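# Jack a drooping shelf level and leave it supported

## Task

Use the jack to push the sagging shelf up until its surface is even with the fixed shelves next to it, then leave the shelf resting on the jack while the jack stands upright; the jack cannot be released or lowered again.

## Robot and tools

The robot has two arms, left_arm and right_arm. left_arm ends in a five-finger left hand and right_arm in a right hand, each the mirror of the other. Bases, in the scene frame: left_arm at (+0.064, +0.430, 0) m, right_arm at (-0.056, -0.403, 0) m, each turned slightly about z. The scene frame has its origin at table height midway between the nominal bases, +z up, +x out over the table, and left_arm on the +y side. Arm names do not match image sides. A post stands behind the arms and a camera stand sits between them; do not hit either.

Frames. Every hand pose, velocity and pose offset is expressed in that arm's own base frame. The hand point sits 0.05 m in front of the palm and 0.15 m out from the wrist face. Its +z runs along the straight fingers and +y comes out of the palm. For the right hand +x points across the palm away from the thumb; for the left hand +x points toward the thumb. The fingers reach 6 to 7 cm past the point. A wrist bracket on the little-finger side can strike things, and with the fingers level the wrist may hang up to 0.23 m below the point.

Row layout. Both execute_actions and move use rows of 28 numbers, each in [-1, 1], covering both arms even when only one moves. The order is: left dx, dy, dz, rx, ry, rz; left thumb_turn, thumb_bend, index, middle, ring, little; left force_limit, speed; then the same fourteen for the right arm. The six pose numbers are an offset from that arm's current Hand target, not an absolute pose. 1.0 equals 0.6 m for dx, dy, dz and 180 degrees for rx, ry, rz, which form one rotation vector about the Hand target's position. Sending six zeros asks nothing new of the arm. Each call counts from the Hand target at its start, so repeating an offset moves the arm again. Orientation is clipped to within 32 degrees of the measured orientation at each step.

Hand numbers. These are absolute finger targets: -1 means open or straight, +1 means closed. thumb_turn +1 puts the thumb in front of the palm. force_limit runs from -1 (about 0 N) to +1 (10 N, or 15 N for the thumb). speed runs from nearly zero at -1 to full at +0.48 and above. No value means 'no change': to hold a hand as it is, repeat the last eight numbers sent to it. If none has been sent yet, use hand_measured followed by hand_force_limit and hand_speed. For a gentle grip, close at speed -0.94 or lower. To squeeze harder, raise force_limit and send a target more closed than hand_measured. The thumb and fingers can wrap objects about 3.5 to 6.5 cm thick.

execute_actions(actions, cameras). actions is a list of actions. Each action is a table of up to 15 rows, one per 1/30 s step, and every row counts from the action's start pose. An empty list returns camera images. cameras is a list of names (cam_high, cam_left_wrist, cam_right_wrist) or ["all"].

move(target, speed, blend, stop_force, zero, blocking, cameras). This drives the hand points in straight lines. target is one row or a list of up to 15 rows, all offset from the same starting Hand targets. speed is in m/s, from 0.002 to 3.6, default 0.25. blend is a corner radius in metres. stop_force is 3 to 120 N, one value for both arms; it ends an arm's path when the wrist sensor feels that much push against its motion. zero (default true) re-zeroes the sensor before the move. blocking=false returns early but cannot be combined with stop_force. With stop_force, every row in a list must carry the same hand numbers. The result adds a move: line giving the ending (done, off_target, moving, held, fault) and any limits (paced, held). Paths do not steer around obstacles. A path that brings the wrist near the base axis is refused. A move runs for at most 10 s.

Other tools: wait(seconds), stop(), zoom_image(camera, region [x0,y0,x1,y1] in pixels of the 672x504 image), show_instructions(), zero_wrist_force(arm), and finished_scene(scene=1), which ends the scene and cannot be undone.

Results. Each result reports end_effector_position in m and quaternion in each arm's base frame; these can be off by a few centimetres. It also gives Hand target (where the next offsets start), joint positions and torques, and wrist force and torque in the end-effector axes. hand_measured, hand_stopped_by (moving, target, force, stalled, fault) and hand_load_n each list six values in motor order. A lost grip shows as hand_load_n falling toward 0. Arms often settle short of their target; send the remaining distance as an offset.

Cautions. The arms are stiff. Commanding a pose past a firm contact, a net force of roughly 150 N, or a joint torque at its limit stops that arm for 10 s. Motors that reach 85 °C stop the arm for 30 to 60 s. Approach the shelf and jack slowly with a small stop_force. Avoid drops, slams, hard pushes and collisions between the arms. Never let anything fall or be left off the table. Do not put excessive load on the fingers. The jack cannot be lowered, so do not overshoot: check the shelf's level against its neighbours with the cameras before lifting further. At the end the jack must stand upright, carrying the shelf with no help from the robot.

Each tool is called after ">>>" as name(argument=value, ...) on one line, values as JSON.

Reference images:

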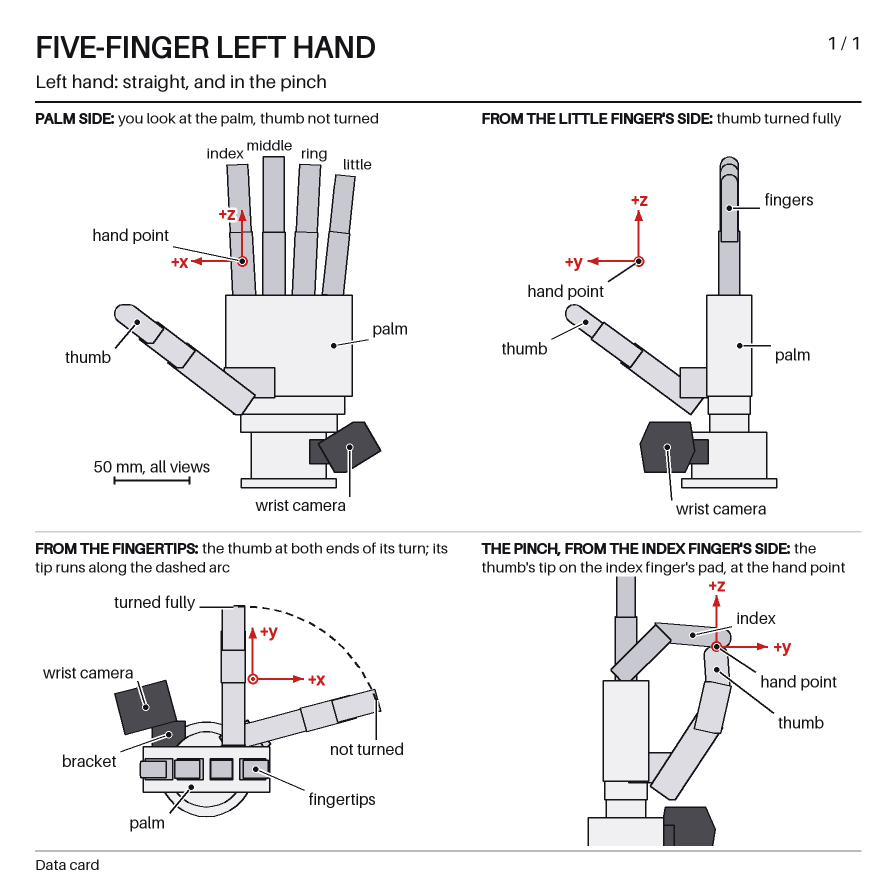

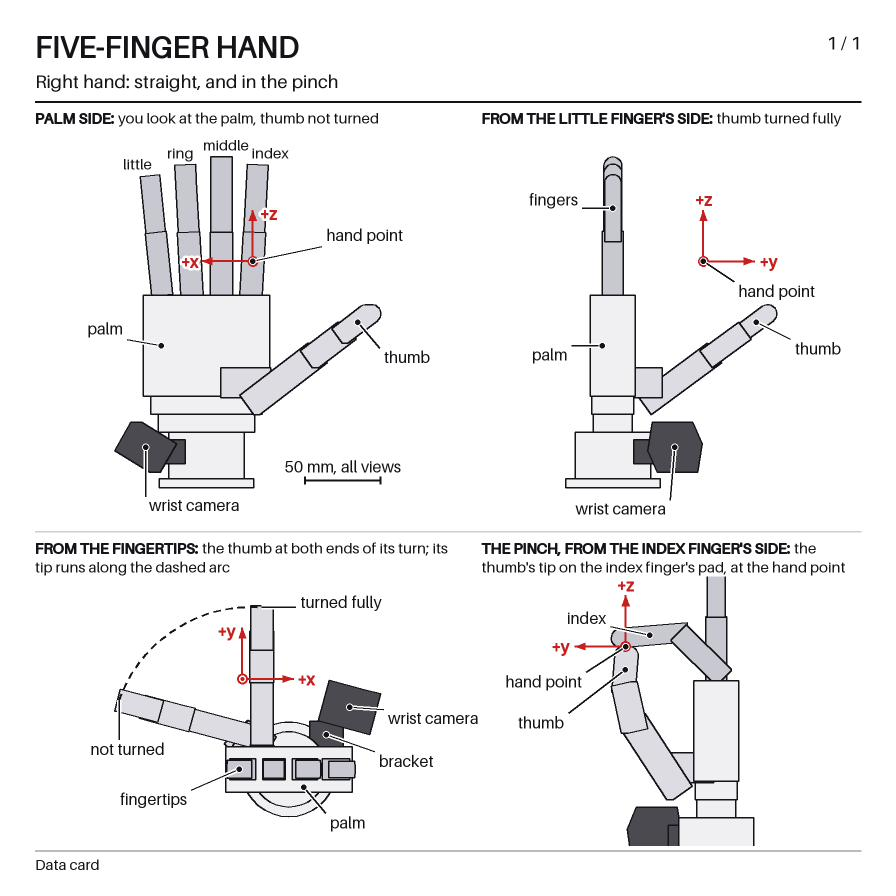

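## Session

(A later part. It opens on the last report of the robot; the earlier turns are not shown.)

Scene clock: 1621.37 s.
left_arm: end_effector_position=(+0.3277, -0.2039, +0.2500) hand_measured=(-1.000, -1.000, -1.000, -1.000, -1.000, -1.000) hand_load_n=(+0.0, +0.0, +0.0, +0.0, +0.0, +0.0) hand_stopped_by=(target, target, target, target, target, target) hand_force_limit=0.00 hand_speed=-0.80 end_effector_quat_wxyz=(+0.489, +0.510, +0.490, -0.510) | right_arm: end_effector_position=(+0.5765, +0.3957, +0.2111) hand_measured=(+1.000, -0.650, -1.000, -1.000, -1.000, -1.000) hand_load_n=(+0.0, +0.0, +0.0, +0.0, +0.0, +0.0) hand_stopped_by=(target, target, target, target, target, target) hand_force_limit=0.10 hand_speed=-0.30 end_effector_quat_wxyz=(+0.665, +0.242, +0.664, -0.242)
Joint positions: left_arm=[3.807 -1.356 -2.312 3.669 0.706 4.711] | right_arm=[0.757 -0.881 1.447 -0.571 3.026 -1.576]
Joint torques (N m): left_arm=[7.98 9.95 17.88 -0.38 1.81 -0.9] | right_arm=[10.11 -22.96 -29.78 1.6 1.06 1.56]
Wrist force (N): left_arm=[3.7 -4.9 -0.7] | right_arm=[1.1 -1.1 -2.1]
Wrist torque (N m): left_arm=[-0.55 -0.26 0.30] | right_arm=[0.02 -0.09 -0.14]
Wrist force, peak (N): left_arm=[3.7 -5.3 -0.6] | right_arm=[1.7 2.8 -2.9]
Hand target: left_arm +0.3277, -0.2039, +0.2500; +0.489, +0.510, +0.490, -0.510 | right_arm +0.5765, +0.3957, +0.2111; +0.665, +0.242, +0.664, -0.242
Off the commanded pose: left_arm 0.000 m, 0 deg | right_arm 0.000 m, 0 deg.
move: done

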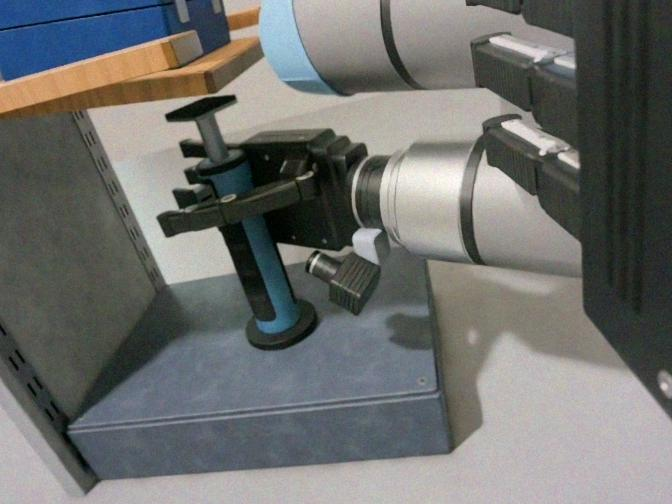

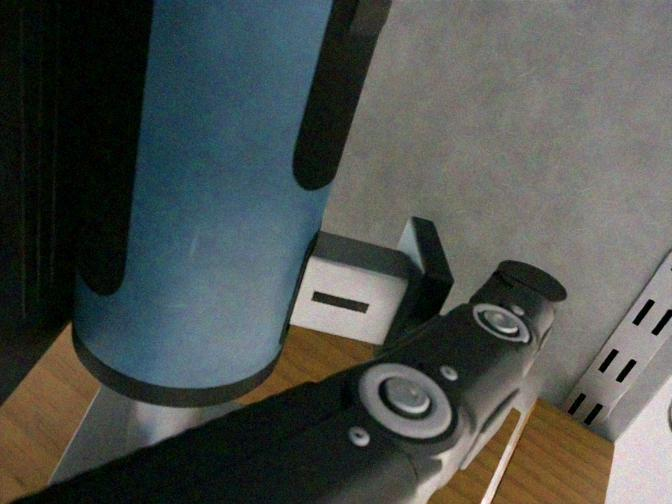

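>>> move(target=[0,0,0,0,0,0,-1,-1,-1,-1,-1,-1,0,-0.8,0,0,0,0,0,0,1,-0.1,-1,-1,-1,-1,0.0,-0.75], cameras=["cam_left_wrist","cam_right_wrist"])

>>> zoom_image(camera="cam_left_wrist", region=[160, 80, 290, 210])

>>> zoom_image(camera="cam_left_wrist", region=[220, 240, 350, 370])

Scene clock: 1634.57 s.
left_arm: end_effector_position=(+0.3277, -0.2039, +0.2500) hand_measured=(-1.000, -1.000, -1.000, -1.000, -1.000, -1.000) hand_load_n=(+0.0, +0.0, +0.0, +0.0, +0.0, +0.0) hand_stopped_by=(target, target, target, target, target, target) hand_force_limit=0.00 hand_speed=-0.80 end_effector_quat_wxyz=(+0.489, +0.510, +0.490, -0.510) | right_arm: end_effector_position=(+0.5765, +0.3957, +0.2111) hand_measured=(+1.000, -0.348, -1.000, -1.000, -1.000, -1.000) hand_load_n=(+0.0, +7.0, +0.0, +0.0, +0.0, +0.0) hand_stopped_by=(target, force, target, target, target, target) hand_force_limit=0.00 hand_speed=-0.75 end_effector_quat_wxyz=(+0.665, +0.242, +0.664, -0.242)
Joint positions: left_arm=[3.807 -1.356 -2.312 3.669 0.706 4.711] | right_arm=[0.757 -0.881 1.447 -0.571 3.026 -1.576]
Joint torques (N m): left_arm=[8.15 10.22 18.14 -0.16 1.83 -0.77] | right_arm=[8.79 -23.21 -29.66 1.44 0.89 1.66]
Wrist force (N): left_arm=[4.0 -4.9 -0.6] | right_arm=[2.8 1.0 -2.7]
Wrist torque (N m): left_arm=[-0.55 -0.31 0.32] | right_arm=[0.23 -0.21 0.06]
Wrist force, peak (N): left_arm=[3.8 -5.2 -0.7] | right_arm=[2.8 0.9 -3.1]
Hand target: left_arm +0.3277, -0.2039, +0.2500; +0.489, +0.510, +0.490, -0.510 | right_arm +0.5765, +0.3957, +0.2111; +0.665, +0.242, +0.664, -0.242
Off the commanded pose: left_arm 0.000 m, 0 deg | right_arm 0.000 m, 0 deg.
move: done

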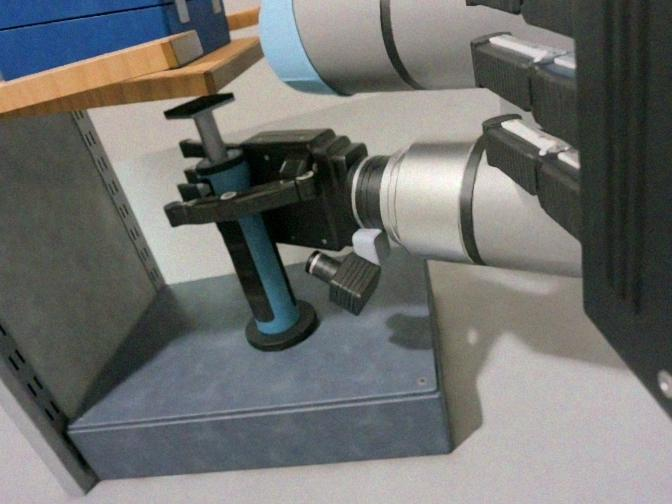

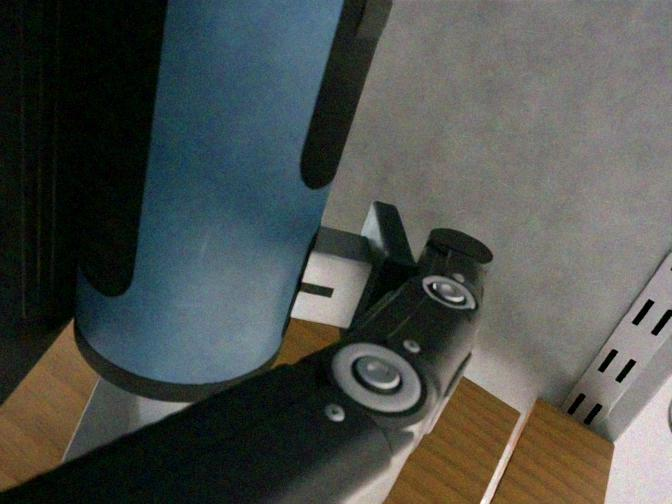

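Scaled by 3.877 from the camera's image (finer frame: 960x720).

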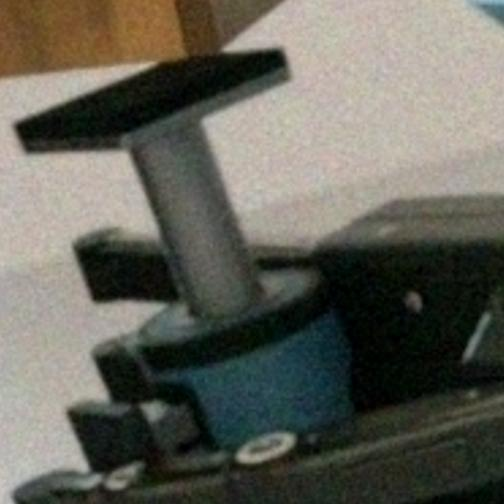

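Scaled by 3.877 from the camera's image (finer frame: 960x720).

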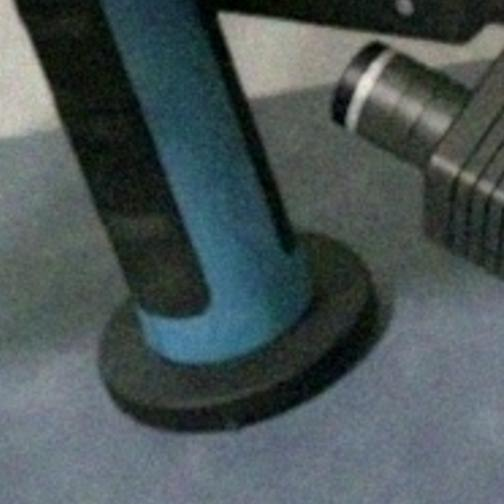

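>>> move(target=[[0,0,0,0,0,0,-1,-1,-1,-1,-1,-1,0,-0.8,0,0,0,0,0,0,1,-0.72,-1,-1,-1,-1,0.1,-0.3],[0,0,0,0,0,0,-1,-1,-1,-1,-1,-1,0,-0.8,0,0,0,0,0,0,1,-0.3,-1,-1,-1,-1,0.0,-0.7],[0,0,0,0,0,0,-1,-1,-1,-1,-1,-1,0,-0.8,0,0,0,0,0,0,1,-0.72,-1,-1,-1,-1,0.1,-0.3],[0,0,0,0,0,0,-1,-1,-1,-1,-1,-1,0,-0.8,0,0,0,0,0,0,1,-0.3,-1,-1,-1,-1,0.0,-0.7]], cameras=["cam_left_wrist","cam_right_wrist"])

>>> zoom_image(camera="cam_left_wrist", region=[160, 80, 290, 210])

>>> zoom_image(camera="cam_left_wrist", region=[220, 240, 350, 370])

Scene clock: 1653.83 s.
left_arm: end_effector_position=(+0.3277, -0.2039, +0.2500) hand_measured=(-1.000, -1.000, -1.000, -1.000, -1.000, -1.000) hand_load_n=(+0.0, +0.0, +0.0, +0.0, +0.0, +0.0) hand_stopped_by=(target, target, target, target, target, target) hand_force_limit=0.00 hand_speed=-0.80 end_effector_quat_wxyz=(+0.489, +0.510, +0.490, -0.510) | right_arm: end_effector_position=(+0.5765, +0.3957, +0.2111) hand_measured=(+1.000, -0.342, -1.000, -1.000, -1.000, -1.000) hand_load_n=(+0.0, +7.5, +0.0, +0.0, +0.0, +0.0) hand_stopped_by=(target, force, target, target, target, target) hand_force_limit=0.00 hand_speed=-0.70 end_effector_quat_wxyz=(+0.665, +0.242, +0.664, -0.242)
Joint positions: left_arm=[3.807 -1.356 -2.312 3.669 0.706 4.711] | right_arm=[0.757 -0.881 1.447 -0.571 3.026 -1.576]
Joint torques (N m): left_arm=[7.69 9.45 18.11 -0.47 1.81 -0.92] | right_arm=[-2 -30.27 -28.93 1.09 0.37 1.57]
Wrist force (N): left_arm=[3.8 -4.9 -0.8] | right_arm=[3.3 1.6 -2.6]
Wrist torque (N m): left_arm=[-0.53 -0.27 0.31] | right_arm=[0.28 -0.21 0.10]
Wrist force, peak (N): left_arm=[3.8 -5.2 -0.4] | right_arm=[3.5 1.3 -2.8]
Hand target: left_arm +0.3277, -0.2039, +0.2500; +0.489, +0.510, +0.490, -0.510 | right_arm +0.5765, +0.3957, +0.2111; +0.665, +0.242, +0.664, -0.242
Off the commanded pose: left_arm 0.000 m, 0 deg | right_arm 0.000 m, 0 deg.
move: done

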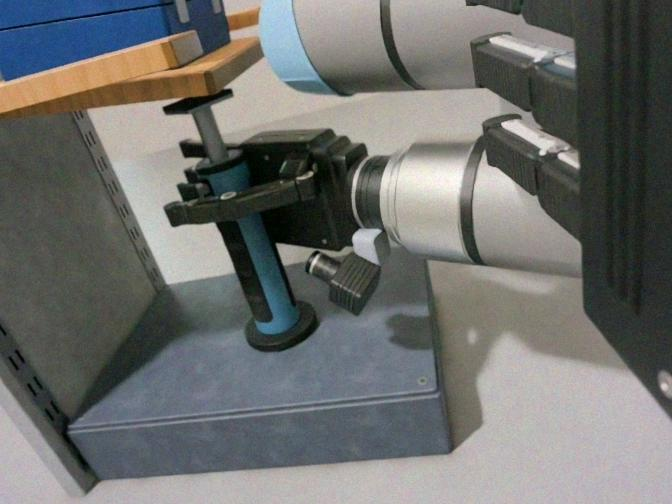

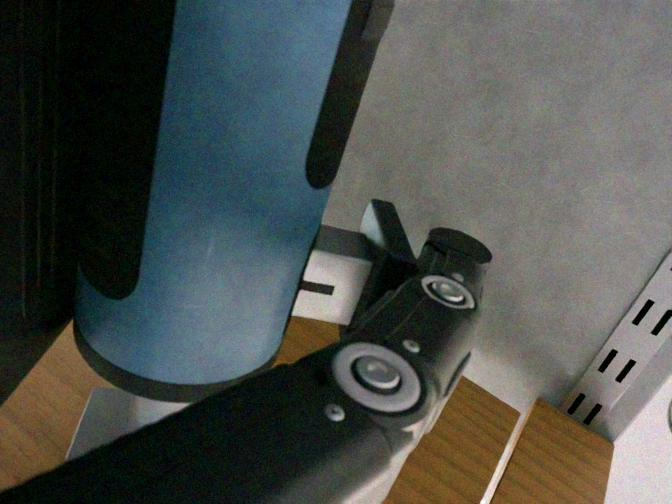

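Scaled by 3.877 from the camera's image (finer frame: 960x720).

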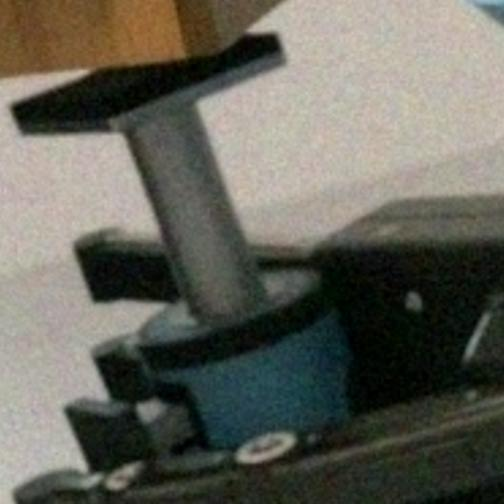

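Scaled by 3.877 from the camera's image (finer frame: 960x720).

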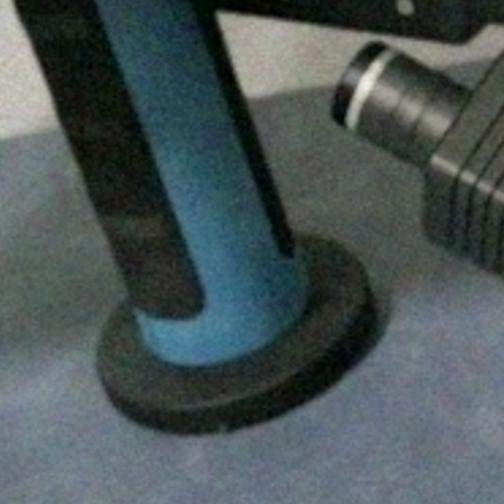

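>>> move(target=[[0,0,0,0,0,0,-1,-1,-1,-1,-1,-1,0,-0.8,0,0,0,0,0,0,1,-0.72,-1,-1,-1,-1,0.1,-0.3],[0,0,0,0,0,0,-1,-1,-1,-1,-1,-1,0,-0.8,0,0,0,0,0,0,1,-0.3,-1,-1,-1,-1,0.0,-0.7],[0,0,0,0,0,0,-1,-1,-1,-1,-1,-1,0,-0.8,0,0,0,0,0,0,1,-0.72,-1,-1,-1,-1,0.1,-0.3],[0,0,0,0,0,0,-1,-1,-1,-1,-1,-1,0,-0.8,0,0,0,0,0,0,1,-0.3,-1,-1,-1,-1,0.0,-0.7],[0,0,0,0,0,0,-1,-1,-1,-1,-1,-1,0,-0.8,0,0,0,0,0,0,1,-0.72,-1,-1,-1,-1,0.1,-0.3],[0,0,0,0,0,0,-1,-1,-1,-1,-1,-1,0,-0.8,0,0,0,0,0,0,1,-0.3,-1,-1,-1,-1,0.0,-0.7],[0,0,0,0,0,0,-1,-1,-1,-1,-1,-1,0,-0.8,0,0,0,0,0,0,1,-0.72,-1,-1,-1,-1,0.1,-0.3],[0,0,0,0,0,0,-1,-1,-1,-1,-1,-1,0,-0.8,0,0,0,0,0,0,1,-0.3,-1,-1,-1,-1,0.0,-0.7]], cameras=["cam_left_wrist","cam_right_wrist","cam_high"])

>>> zoom_image(camera="cam_left_wrist", region=[160, 60, 290, 190])

>>> zoom_image(camera="cam_left_wrist", region=[220, 240, 350, 370])

Scene clock: 1676.77 s.
left_arm: end_effector_position=(+0.3277, -0.2039, +0.2500) hand_measured=(-1.000, -1.000, -1.000, -1.000, -1.000, -1.000) hand_load_n=(+0.0, +0.0, -0.5, +0.0, +0.0, +0.0) hand_stopped_by=(target, target, target, target, target, target) hand_force_limit=0.00 hand_speed=-0.80 end_effector_quat_wxyz=(+0.489, +0.510, +0.490, -0.510) | right_arm: end_effector_position=(+0.5765, +0.3957, +0.2111) hand_measured=(+1.000, -0.302, -1.000, -1.000, -1.000, -1.000) hand_load_n=(+0.5, +3.0, +0.0, +0.0, +0.0, +0.0) hand_stopped_by=(target, target, target, target, target, target) hand_force_limit=0.00 hand_speed=-0.70 end_effector_quat_wxyz=(+0.665, +0.242, +0.664, -0.242)
Joint positions: left_arm=[3.807 -1.356 -2.312 3.669 0.706 4.711] | right_arm=[0.757 -0.881 1.447 -0.571 3.026 -1.576]
Joint torques (N m): left_arm=[7.09 8.9 19.37 -0.13 1.94 -1.19] | right_arm=[-3.57 -40.64 -26.95 0.7 -0.58 1.6]
Wrist force (N): left_arm=[3.7 -5.0 -0.7] | right_arm=[1.6 1.5 -2.2]
Wrist torque (N m): left_arm=[-0.55 -0.25 0.30] | right_arm=[0.24 -0.09 -0.03]
Wrist force, peak (N): left_arm=[4.1 -5.1 -0.8] | right_arm=[4.0 2.0 -2.4]
Hand target: left_arm +0.3277, -0.2039, +0.2500; +0.489, +0.510, +0.490, -0.510 | right_arm +0.5765, +0.3957, +0.2111; +0.665, +0.242, +0.664, -0.242
Off the commanded pose: left_arm 0.000 m, 0 deg | right_arm 0.000 m, 0 deg.
move: done

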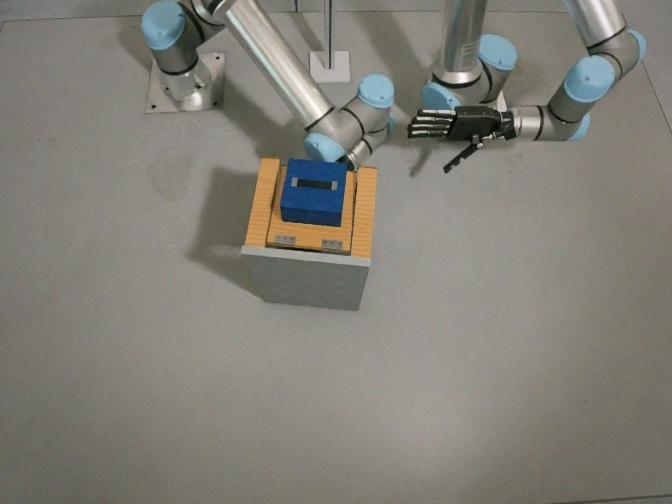

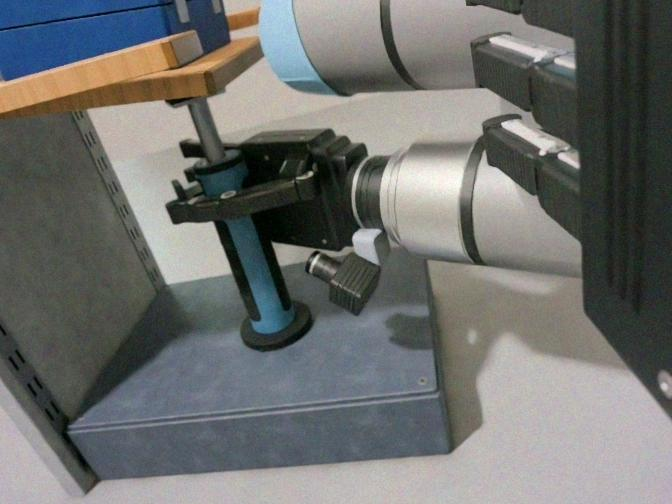

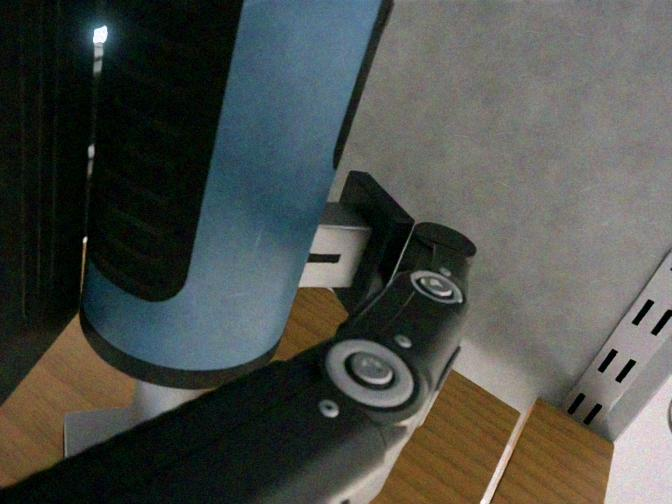

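Scaled by 3.877 from the camera's image (finer frame: 960x720).

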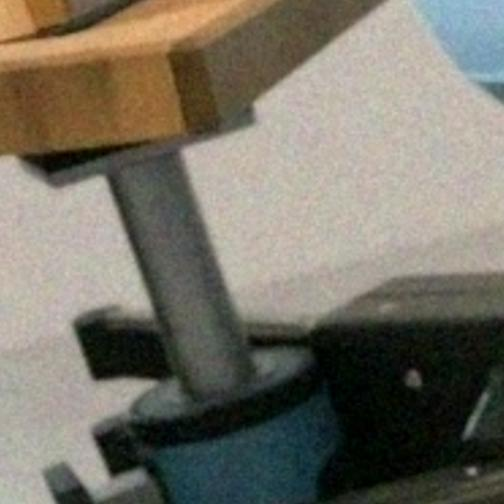

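Scaled by 3.877 from the camera's image (finer frame: 960x720).

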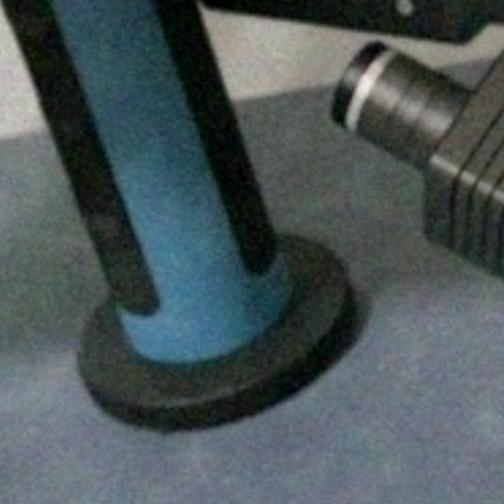

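>>> move(target=[[0,0,0,0,0,0,-1,-1,-1,-1,-1,-1,0,-0.8,0,0,0,0,0,0,1,-0.27,-1,-1,-1,-1,0.0,-0.8],[0,0,0,0,0,0,-1,-1,-1,-1,-1,-1,0,-0.8,-0.0115,0.0253,0,0,0,0.1222,1,-0.27,-1,-1,-1,-1,0.0,-0.8]], speed=0.04, cameras=["cam_left_wrist","cam_right_wrist"])

>>> zoom_image(camera="cam_left_wrist", region=[160, 60, 290, 190])

>>> zoom_image(camera="cam_left_wrist", region=[220, 240, 350, 370])

Scene clock: 1722.43 s.
left_arm: end_effector_position=(+0.3277, -0.2039, +0.2500) hand_measured=(-1.000, -1.000, -1.000, -1.000, -1.000, -1.000) hand_load_n=(+0.0, +0.0, +0.0, +0.0, +0.0, +0.0) hand_stopped_by=(target, target, target, target, target, target) hand_force_limit=0.00 hand_speed=-0.80 end_effector_quat_wxyz=(+0.489, +0.510, +0.490, -0.510) | right_arm: end_effector_position=(+0.5696, +0.4109, +0.2112) hand_measured=(+1.000, -0.272, -1.000, -1.000, -1.000, -1.000) hand_load_n=(+0.0, +0.0, +0.0, +0.0, +0.0, +0.0) hand_stopped_by=(target, target, target, target, target, target) hand_force_limit=0.00 hand_speed=-0.80 end_effector_quat_wxyz=(+0.699, +0.111, +0.698, -0.111)
Joint positions: left_arm=[3.807 -1.356 -2.312 3.669 0.706 4.711] | right_arm=[0.69 -1.044 1.736 -0.693 2.575 -1.572]
Joint torques (N m): left_arm=[7.85 9 19.93 -0.09 1.91 -0.83] | right_arm=[-7.97 -66.69 -5.92 -2.92 -1.29 -1.62]
Wrist force (N): left_arm=[3.5 -5.0 -0.6] | right_arm=[1.1 0.0 -2.6]
Wrist torque (N m): left_arm=[-0.56 -0.22 0.30] | right_arm=[0.13 -0.05 -0.14]
Wrist force, peak (N): left_arm=[3.9 -5.2 -0.5] | right_arm=[2.1 1.6 -2.1]
Hand target: left_arm +0.3277, -0.2039, +0.2500; +0.489, +0.510, +0.490, -0.510 | right_arm +0.5696, +0.4109, +0.2111; +0.699, +0.111, +0.698, -0.111
Off the commanded pose: left_arm 0.000 m, 0 deg | right_arm 0.000 m, 0 deg.
move: done

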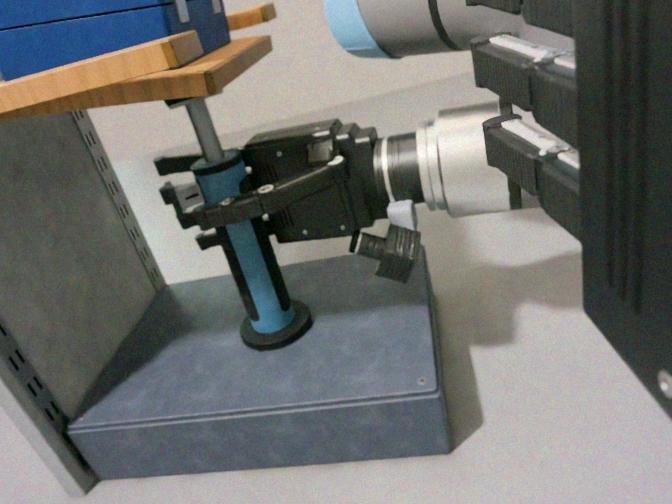

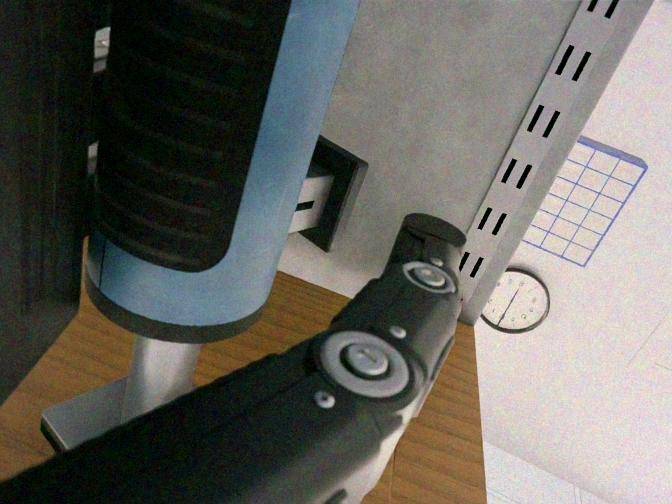

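Scaled by 3.877 from the camera's image (finer frame: 960x720).

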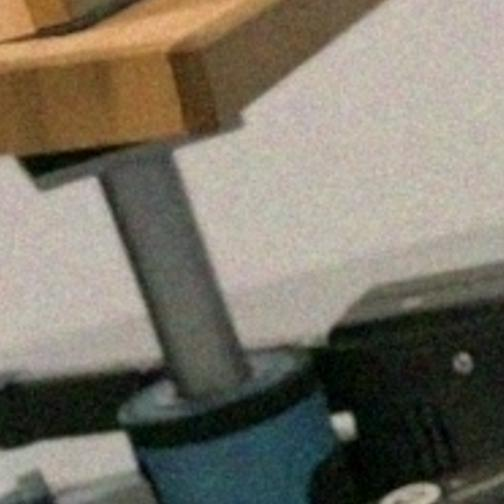

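Scaled by 3.877 from the camera's image (finer frame: 960x720).

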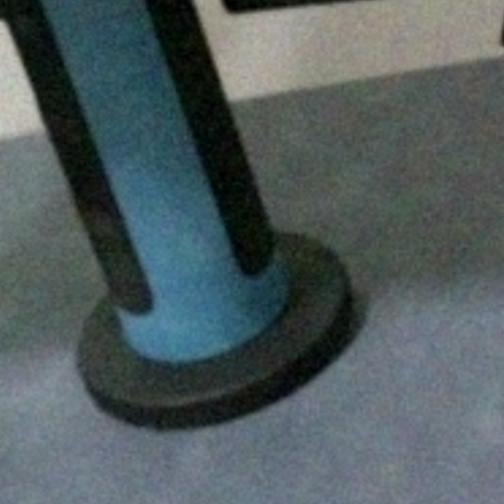

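>>> move(target=[[0,0,0,0,0,0,-1,-1,-1,-1,-1,-1,0,-0.8,0,0,0,0,0,0,1,-1,-1,-1,-1,-1,0.0,-0.5],[0,0,0,0,0,0,-1,-1,-1,-1,-1,-1,0,-0.8,-0.0026,-0.0079,0,0,0,0,1,-1,-1,-1,-1,-1,0.0,-0.5],[0,0,0,0,0,0,-1,-1,-1,-1,-1,-1,0,-0.8,-0.0026,-0.0079,-0.0417,0,0,0,1,-1,-1,-1,-1,-1,0.0,-0.5]], speed=0.05, cameras=["cam_left_wrist","cam_right_wrist"])

Scene clock: 1780.73 s.
left_arm: end_effector_position=(+0.3277, -0.2039, +0.2500) hand_measured=(-1.000, -1.000, -1.000, -1.000, -1.000, -1.000) hand_load_n=(-0.5, +0.0, +0.0, +0.0, +0.0, +0.0) hand_stopped_by=(target, target, target, target, target, target) hand_force_limit=0.00 hand_speed=-0.80 end_effector_quat_wxyz=(+0.489, +0.510, +0.490, -0.510) | right_arm: end_effector_position=(+0.5680, +0.4061, +0.1862) hand_measured=(+1.000, -1.000, -1.000, -1.000, -1.000, -1.000) hand_load_n=(-0.5, +0.0, +0.0, +0.0, +0.0, +0.5) hand_stopped_by=(target, target, target, target, target, target) hand_force_limit=0.00 hand_speed=-0.50 end_effector_quat_wxyz=(+0.699, +0.111, +0.698, -0.111)
Joint positions: left_arm=[3.807 -1.356 -2.312 3.669 0.706 4.711] | right_arm=[0.684 -1.014 1.767 -0.755 2.569 -1.572]
Joint torques (N m): left_arm=[7.56 8.22 20.11 -0.03 1.98 -0.91] | right_arm=[-8.61 -18.46 -4.01 -2.99 -1.41 -1.81]
Wrist force (N): left_arm=[3.7 -5.0 -0.6] | right_arm=[1.1 0.0 -2.6]
Wrist torque (N m): left_arm=[-0.56 -0.26 0.31] | right_arm=[0.13 -0.07 -0.12]
Wrist force, peak (N): left_arm=[3.8 -5.3 -0.6] | right_arm=[1.5 0.0 -2.8]
Hand target: left_arm +0.3277, -0.2039, +0.2500; +0.489, +0.510, +0.490, -0.510 | right_arm +0.5680, +0.4061, +0.1861; +0.699, +0.111, +0.698, -0.111
Off the commanded pose: left_arm 0.000 m, 0 deg | right_arm 0.000 m, 0 deg.
move: done

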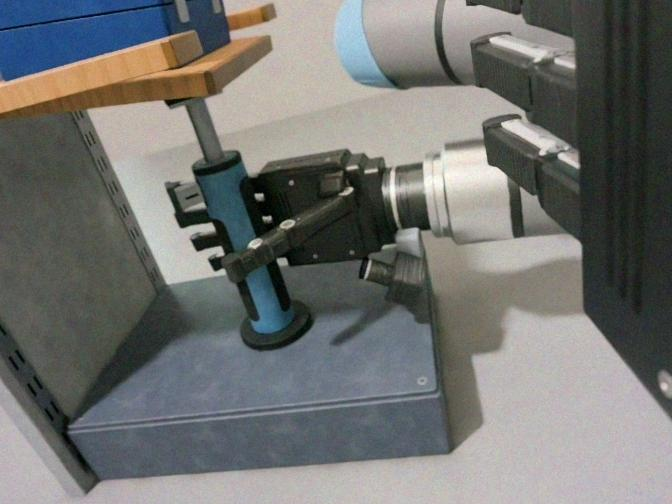

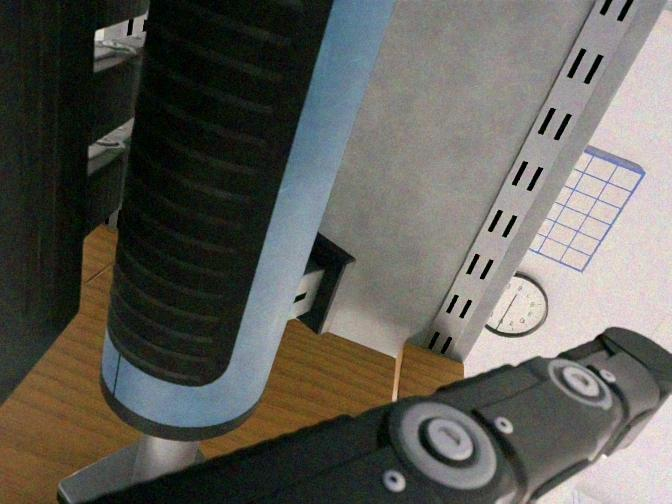

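>>> move(target=[[0,0,0,0,0,0,-1,-1,-1,-1,-1,-1,0,-0.8,-0.0021,-0.0063,0,0,0,0,1,-1,-1,-1,-1,-1,0.0,-0.5],[0,0,0,0,0,0,-1,-1,-1,-1,-1,-1,0,-0.8,0.0095,-0.0285,0,0,0,-0.1389,1,-1,-1,-1,-1,-1,0.0,-0.5]], speed=0.06, cameras=["cam_left_wrist","cam_right_wrist"])

Scene clock: 1811.03 s.
left_arm: end_effector_position=(+0.3277, -0.2039, +0.2500) hand_measured=(-1.000, -1.000, -1.000, -1.000, -1.000, -1.000) hand_load_n=(+0.0, +0.0, +0.0, +0.0, +0.0, +0.0) hand_stopped_by=(target, target, target, target, target, target) hand_force_limit=0.00 hand_speed=-0.80 end_effector_quat_wxyz=(+0.489, +0.510, +0.490, -0.510) | right_arm: end_effector_position=(+0.5737, +0.3890, +0.1861) hand_measured=(+1.000, -1.000, -1.000, -1.000, -1.000, -1.000) hand_load_n=(-0.5, +0.0, +0.0, +0.0, +0.0, +0.0) hand_stopped_by=(target, target, target, target, target, target) hand_force_limit=0.00 hand_speed=-0.50 end_effector_quat_wxyz=(+0.658, +0.259, +0.658, -0.259)
Joint positions: left_arm=[3.807 -1.356 -2.312 3.669 0.706 4.711] | right_arm=[0.759 -0.837 1.443 -0.621 3.08 -1.586]
Joint torques (N m): left_arm=[7.11 7.23 20.49 -0.2 1.98 -0.79] | right_arm=[10.29 -23.65 -28.28 1.66 1.17 1.6]
Wrist force (N): left_arm=[3.8 -4.9 -0.6] | right_arm=[1.2 0.0 -2.6]
Wrist torque (N m): left_arm=[-0.54 -0.27 0.31] | right_arm=[0.13 -0.05 0.07]
Wrist force, peak (N): left_arm=[4.2 -5.0 -0.3] | right_arm=[1.0 0.7 -3.4]
Hand target: left_arm +0.3277, -0.2039, +0.2500; +0.489, +0.510, +0.490, -0.510 | right_arm +0.5737, +0.3890, +0.1861; +0.658, +0.259, +0.658, -0.259
Off the commanded pose: left_arm 0.000 m, 0 deg | right_arm 0.000 m, 0 deg.
move: done

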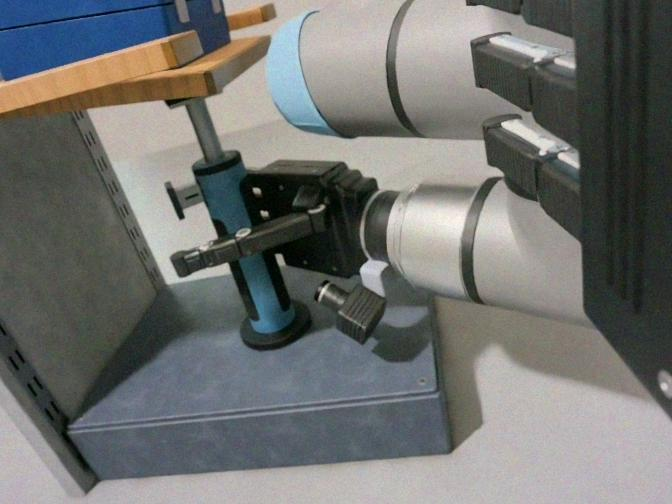

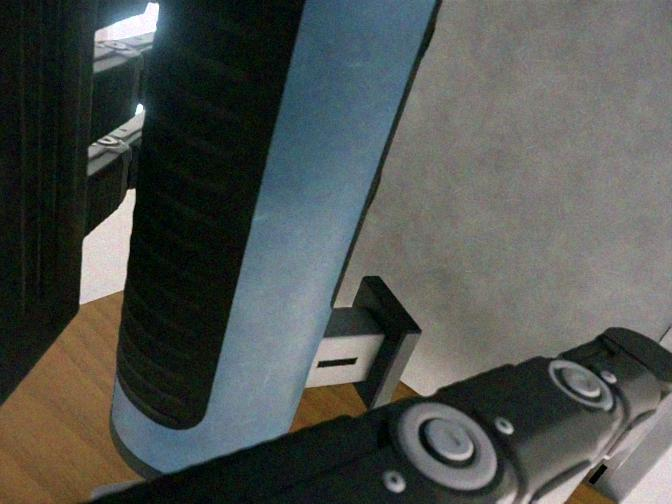

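>>> move(target=[[0,0,0,0,0,0,-1,-1,-1,-1,-1,-1,0,-0.8,0.0342,-0.0318,0,0,0,0,1,-1,-1,-1,-1,-1,0.0,-0.5],[0,0,0,0,0,0,-1,-1,-1,-1,-1,-1,0,-0.8,0.0410,-0.0245,0,0,0,0,1,-1,-1,-1,-1,-1,0.0,-0.5]], speed=0.06, cameras=["cam_left_wrist","cam_right_wrist"])

Scene clock: 1832.40 s.
left_arm: end_effector_position=(+0.3277, -0.2039, +0.2500) hand_measured=(-1.000, -1.000, -1.000, -1.000, -1.000, -1.000) hand_load_n=(+0.0, +0.0, +0.0, +0.0, +0.5, +0.0) hand_stopped_by=(target, target, target, target, target, target) hand_force_limit=0.00 hand_speed=-0.80 end_effector_quat_wxyz=(+0.489, +0.510, +0.490, -0.510) | right_arm: end_effector_position=(+0.5983, +0.3744, +0.1861) hand_measured=(+1.000, -1.000, -1.000, -1.000, -1.000, -1.000) hand_load_n=(+0.0, +0.0, +0.0, +0.0, +0.0, +0.0) hand_stopped_by=(target, target, target, target, target, target) hand_force_limit=0.00 hand_speed=-0.50 end_effector_quat_wxyz=(+0.658, +0.259, +0.658, -0.259)
Joint positions: left_arm=[3.807 -1.356 -2.312 3.669 0.706 4.711] | right_arm=[0.714 -0.831 1.431 -0.607 3.036 -1.578]
Joint torques (N m): left_arm=[6.72 7.19 20.49 0.05 1.84 -0.74] | right_arm=[-16.96 -26.65 -59.95 1.58 1.01 1.62]
Wrist force (N): left_arm=[3.8 -4.9 -0.7] | right_arm=[1.3 0.0 -2.3]
Wrist torque (N m): left_arm=[-0.54 -0.28 0.32] | right_arm=[0.12 -0.07 0.07]
Wrist force, peak (N): left_arm=[3.4 -5.5 -0.6] | right_arm=[1.3 0.3 -4.3]
Hand target: left_arm +0.3277, -0.2039, +0.2500; +0.489, +0.510, +0.490, -0.510 | right_arm +0.5983, +0.3743, +0.1861; +0.658, +0.259, +0.658, -0.259
Off the commanded pose: left_arm 0.000 m, 0 deg | right_arm 0.000 m, 0 deg.
move: done

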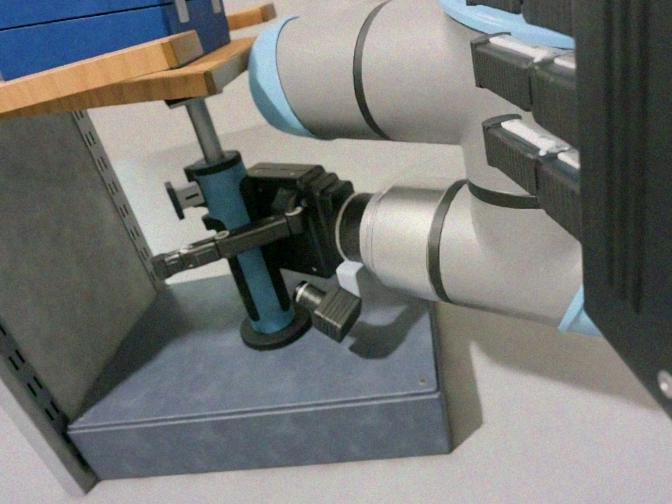

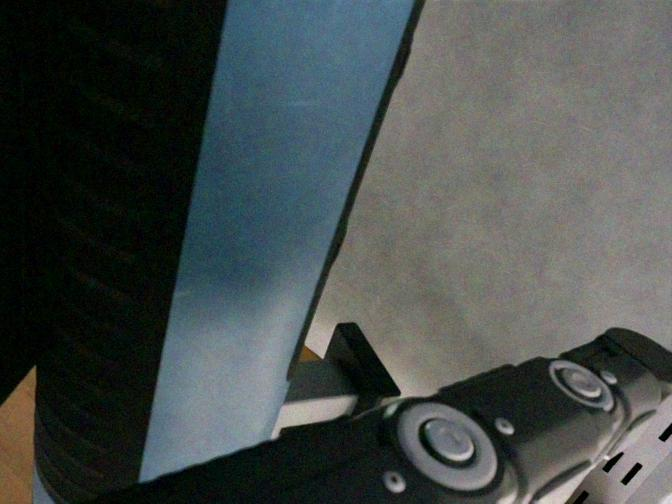

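>>> move(target=[[0,0,0,0,0,0,-1,-1,-1,-1,-1,-1,0,-0.8,0,0,0,0,0,0,1,-1,-1,0.6,0.6,0.6,-0.3,-0.6],[0,0,0,0,0,0,-1,-1,-1,-1,-1,-1,0,-0.8,0,0,0,0,0,0,1,-1,-1,0.95,0.95,0.95,-0.3,-0.75]], speed=0.06, cameras=["cam_left_wrist","cam_right_wrist"])

Scene clock: 1842.50 s.
left_arm: end_effector_position=(+0.3277, -0.2039, +0.2500) hand_measured=(-1.000, -1.000, -1.000, -1.000, -1.000, -1.000) hand_load_n=(+0.0, +0.0, +0.0, +0.0, +0.0, +0.0) hand_stopped_by=(target, target, target, target, target, target) hand_force_limit=0.00 hand_speed=-0.80 end_effector_quat_wxyz=(+0.489, +0.510, +0.490, -0.510) | right_arm: end_effector_position=(+0.5983, +0.3743, +0.1861) hand_measured=(+1.000, -1.000, -1.000, +0.826, +0.804, +0.804) hand_load_n=(-0.5, +0.0, +0.0, +9.5, +4.0, +4.5) hand_stopped_by=(target, target, target, force, force, force) hand_force_limit=-0.30 hand_speed=-0.75 end_effector_quat_wxyz=(+0.658, +0.259, +0.658, -0.259)
Joint positions: left_arm=[3.807 -1.356 -2.312 3.669 0.706 4.711] | right_arm=[0.714 -0.831 1.431 -0.607 3.036 -1.577]
Joint torques (N m): left_arm=[6.25 6.55 20.72 -0.04 2 -0.96] | right_arm=[-44.18 -28 -60.44 0.56 1 1.6]
Wrist force (N): left_arm=[3.6 -4.8 -0.6] | right_arm=[-3.6 1.3 1.6]
Wrist torque (N m): left_arm=[-0.54 -0.25 0.30] | right_arm=[0.14 -0.07 -0.09]
Wrist force, peak (N): left_arm=[3.8 -5.3 -0.7] | right_arm=[-4.2 1.2 1.4]
Hand target: left_arm +0.3277, -0.2039, +0.2500; +0.489, +0.510, +0.490, -0.510 | right_arm +0.5983, +0.3743, +0.1861; +0.658, +0.259, +0.658, -0.259
Off the commanded pose: left_arm 0.000 m, 0 deg | right_arm 0.000 m, 0 deg.
move: done

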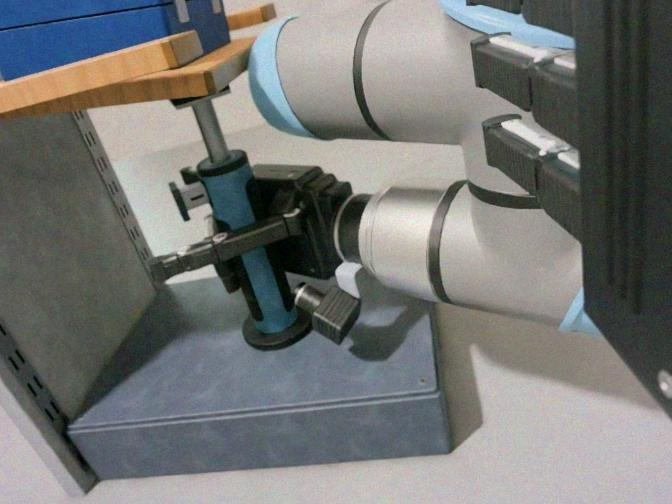

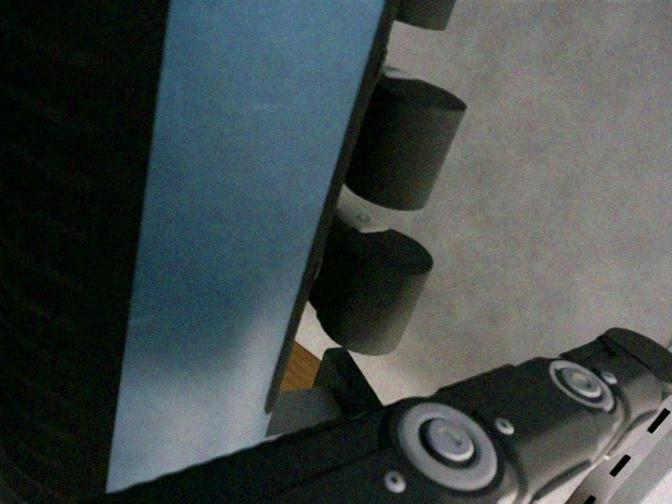

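>>> move(target=[[0,0,0,0,0,0,-1,-1,-1,-1,-1,-1,0,-0.8,0.0010,0.0330,0,0,0,0.0972,1,-1,-1,0.95,0.95,0.95,-0.3,-0.75],[0,0,0,0,0,0,-1,-1,-1,-1,-1,-1,0,-0.8,-0.0080,0.0650,0,0,0,0.1944,1,-1,-1,0.95,0.95,0.95,-0.3,-0.75]], speed=0.04, blend=[0.005,0], cameras=["cam_left_wrist","cam_right_wrist"])

>>> zoom_image(camera="cam_left_wrist", region=[120, 80, 420, 380])

Scene clock: 1870.80 s.
left_arm: end_effector_position=(+0.3277, -0.2039, +0.2500) hand_measured=(-1.000, -1.000, -1.000, -1.000, -1.000, -1.000) hand_load_n=(+0.0, +0.0, +0.0, +0.5, +0.0, +0.0) hand_stopped_by=(target, target, target, target, target, target) hand_force_limit=0.00 hand_speed=-0.80 end_effector_quat_wxyz=(+0.489, +0.510, +0.490, -0.510) | right_arm: end_effector_position=(+0.5935, +0.4133, +0.1861) hand_measured=(+1.000, -1.000, -1.000, +0.826, +0.804, +0.804) hand_load_n=(+0.0, +0.0, +0.0, +9.0, +4.0, +5.0) hand_stopped_by=(target, target, target, force, force, force) hand_force_limit=-0.30 hand_speed=-0.75 end_effector_quat_wxyz=(+0.706, +0.049, +0.705, -0.049)
Joint positions: left_arm=[3.807 -1.356 -2.312 3.669 0.706 4.711] | right_arm=[0.594 -1.038 1.81 -0.773 2.305 -1.571]
Joint torques (N m): left_arm=[6.4 6.58 21.15 0.02 1.98 -1.02] | right_arm=[-5.16 -60.2 -1.06 -1.64 -1.98 0.75]
Wrist force (N): left_arm=[3.7 -5.1 -0.6] | right_arm=[-5.3 -2.5 1.0]
Wrist torque (N m): left_arm=[-0.58 -0.27 0.31] | right_arm=[-0.14 0.01 -0.34]
Wrist force, peak (N): left_arm=[4.1 -5.1 -0.5] | right_arm=[-7.4 -3.4 0.8]
Hand target: left_arm +0.3277, -0.2039, +0.2500; +0.489, +0.510, +0.490, -0.510 | right_arm +0.5935, +0.4133, +0.1861; +0.706, +0.049, +0.705, -0.049
Off the commanded pose: left_arm 0.000 m, 0 deg | right_arm 0.000 m, 0 deg.
move: done

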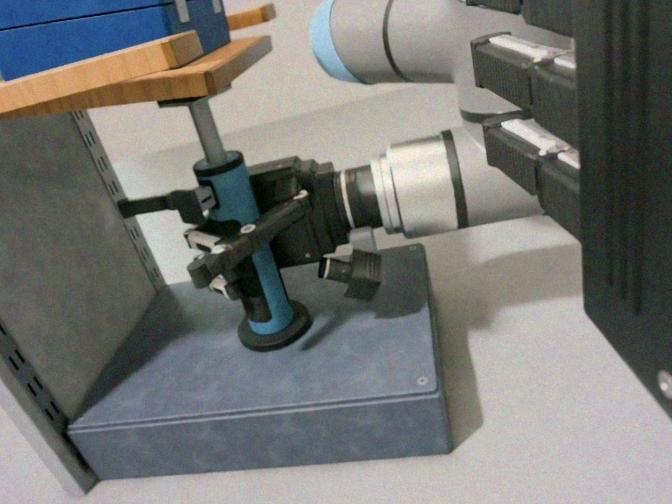

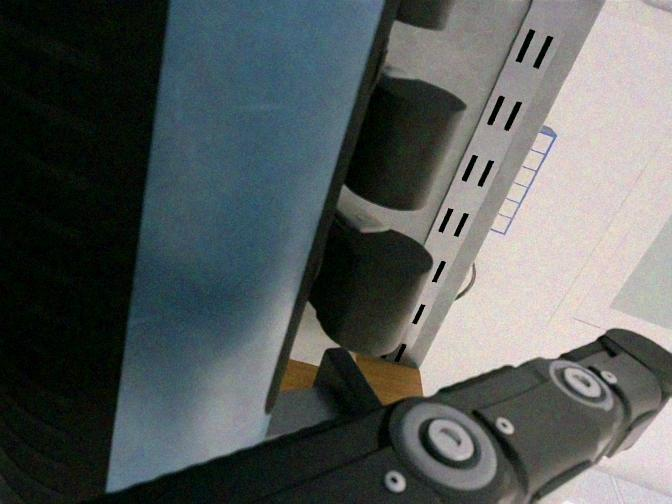

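Scaled by 1.680 from the camera's image (finer frame: 960x720).

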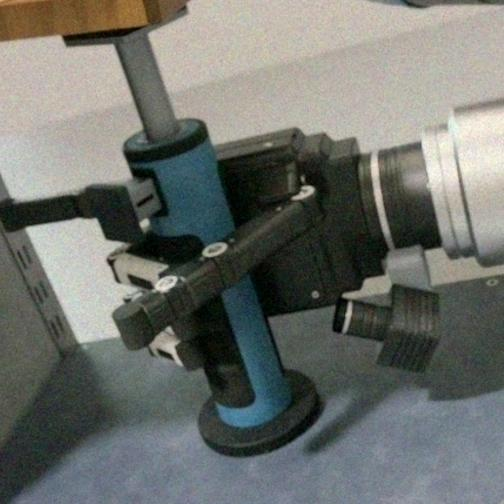

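>>> move(target=[0,0,0,0,0,0,-1,-1,-1,-1,-1,-1,0,-0.8,-0.0265,0.0312,0,0,0,0.1111,1,-1,-1,0.95,0.95,0.95,-0.3,-0.75], speed=0.04, cameras=["cam_left_wrist","cam_right_wrist"])

>>> zoom_image(camera="cam_left_wrist", region=[120, 80, 420, 380])

Scene clock: 1909.00 s.
left_arm: end_effector_position=(+0.3277, -0.2039, +0.2500) hand_measured=(-1.000, -1.000, -1.000, -1.000, -1.000, -1.000) hand_load_n=(+0.0, +0.0, +0.0, +0.0, +0.0, +0.0) hand_stopped_by=(target, target, target, target, target, target) hand_force_limit=0.00 hand_speed=-0.80 end_effector_quat_wxyz=(+0.489, +0.510, +0.490, -0.510) | right_arm: end_effector_position=(+0.5776, +0.4321, +0.1861) hand_measured=(+1.000, -1.000, -1.000, +0.826, +0.804, +0.804) hand_load_n=(+0.0, +0.0, +0.0, +8.0, +4.0, +5.0) hand_stopped_by=(target, target, target, force, force, force) hand_force_limit=-0.30 hand_speed=-0.75 end_effector_quat_wxyz=(+0.703, -0.074, +0.703, +0.074)
Joint positions: left_arm=[3.807 -1.356 -2.312 3.669 0.706 4.711] | right_arm=[0.463 -1.114 1.943 -0.83 1.824 -1.571]
Joint torques (N m): left_arm=[5.2 6.03 21.2 0.24 1.8 -0.71] | right_arm=[-5.25 -55.9 -0.9 -1.66 -2.24 1.56]
Wrist force (N): left_arm=[3.9 -5.1 -0.8] | right_arm=[-4.7 -2.7 2.3]
Wrist torque (N m): left_arm=[-0.56 -0.30 0.33] | right_arm=[-0.21 -0.08 -0.46]
Wrist force, peak (N): left_arm=[4.1 -5.2 -0.6] | right_arm=[-4.8 -3.2 2.3]
Hand target: left_arm +0.3277, -0.2039, +0.2500; +0.489, +0.510, +0.490, -0.510 | right_arm +0.5776, +0.4321, +0.1861; +0.703, -0.074, +0.703, +0.074
Off the commanded pose: left_arm 0.000 m, 0 deg | right_arm 0.000 m, 0 deg.
move: done

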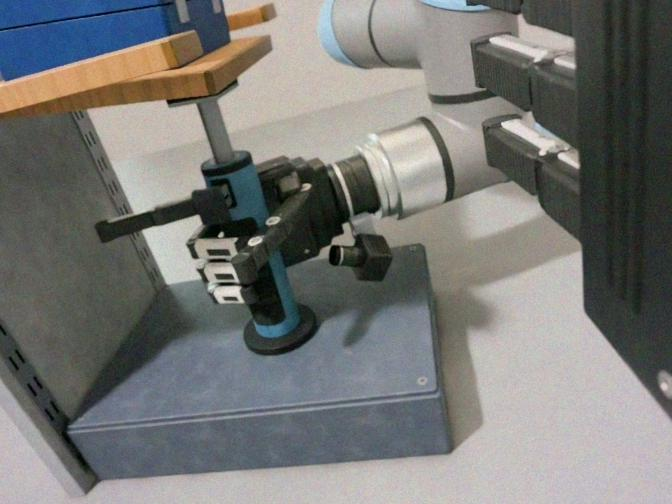

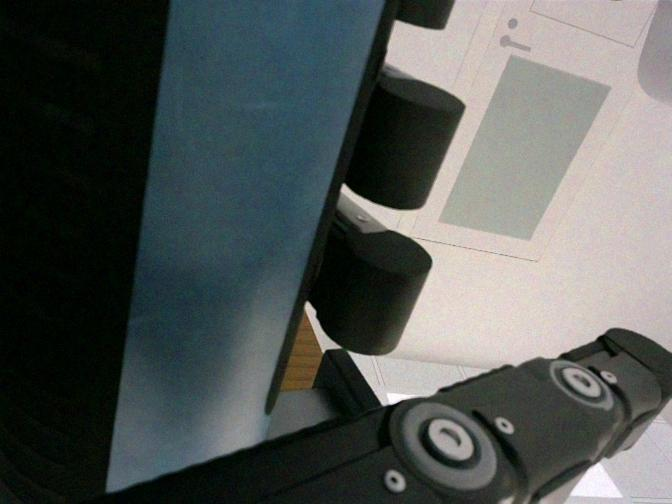

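Scaled by 1.680 from the camera's image (finer frame: 960x720).

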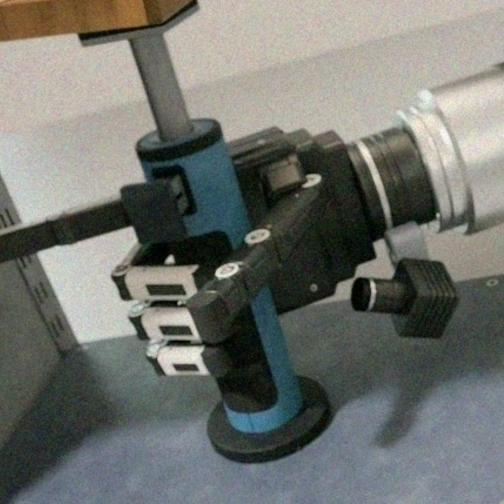

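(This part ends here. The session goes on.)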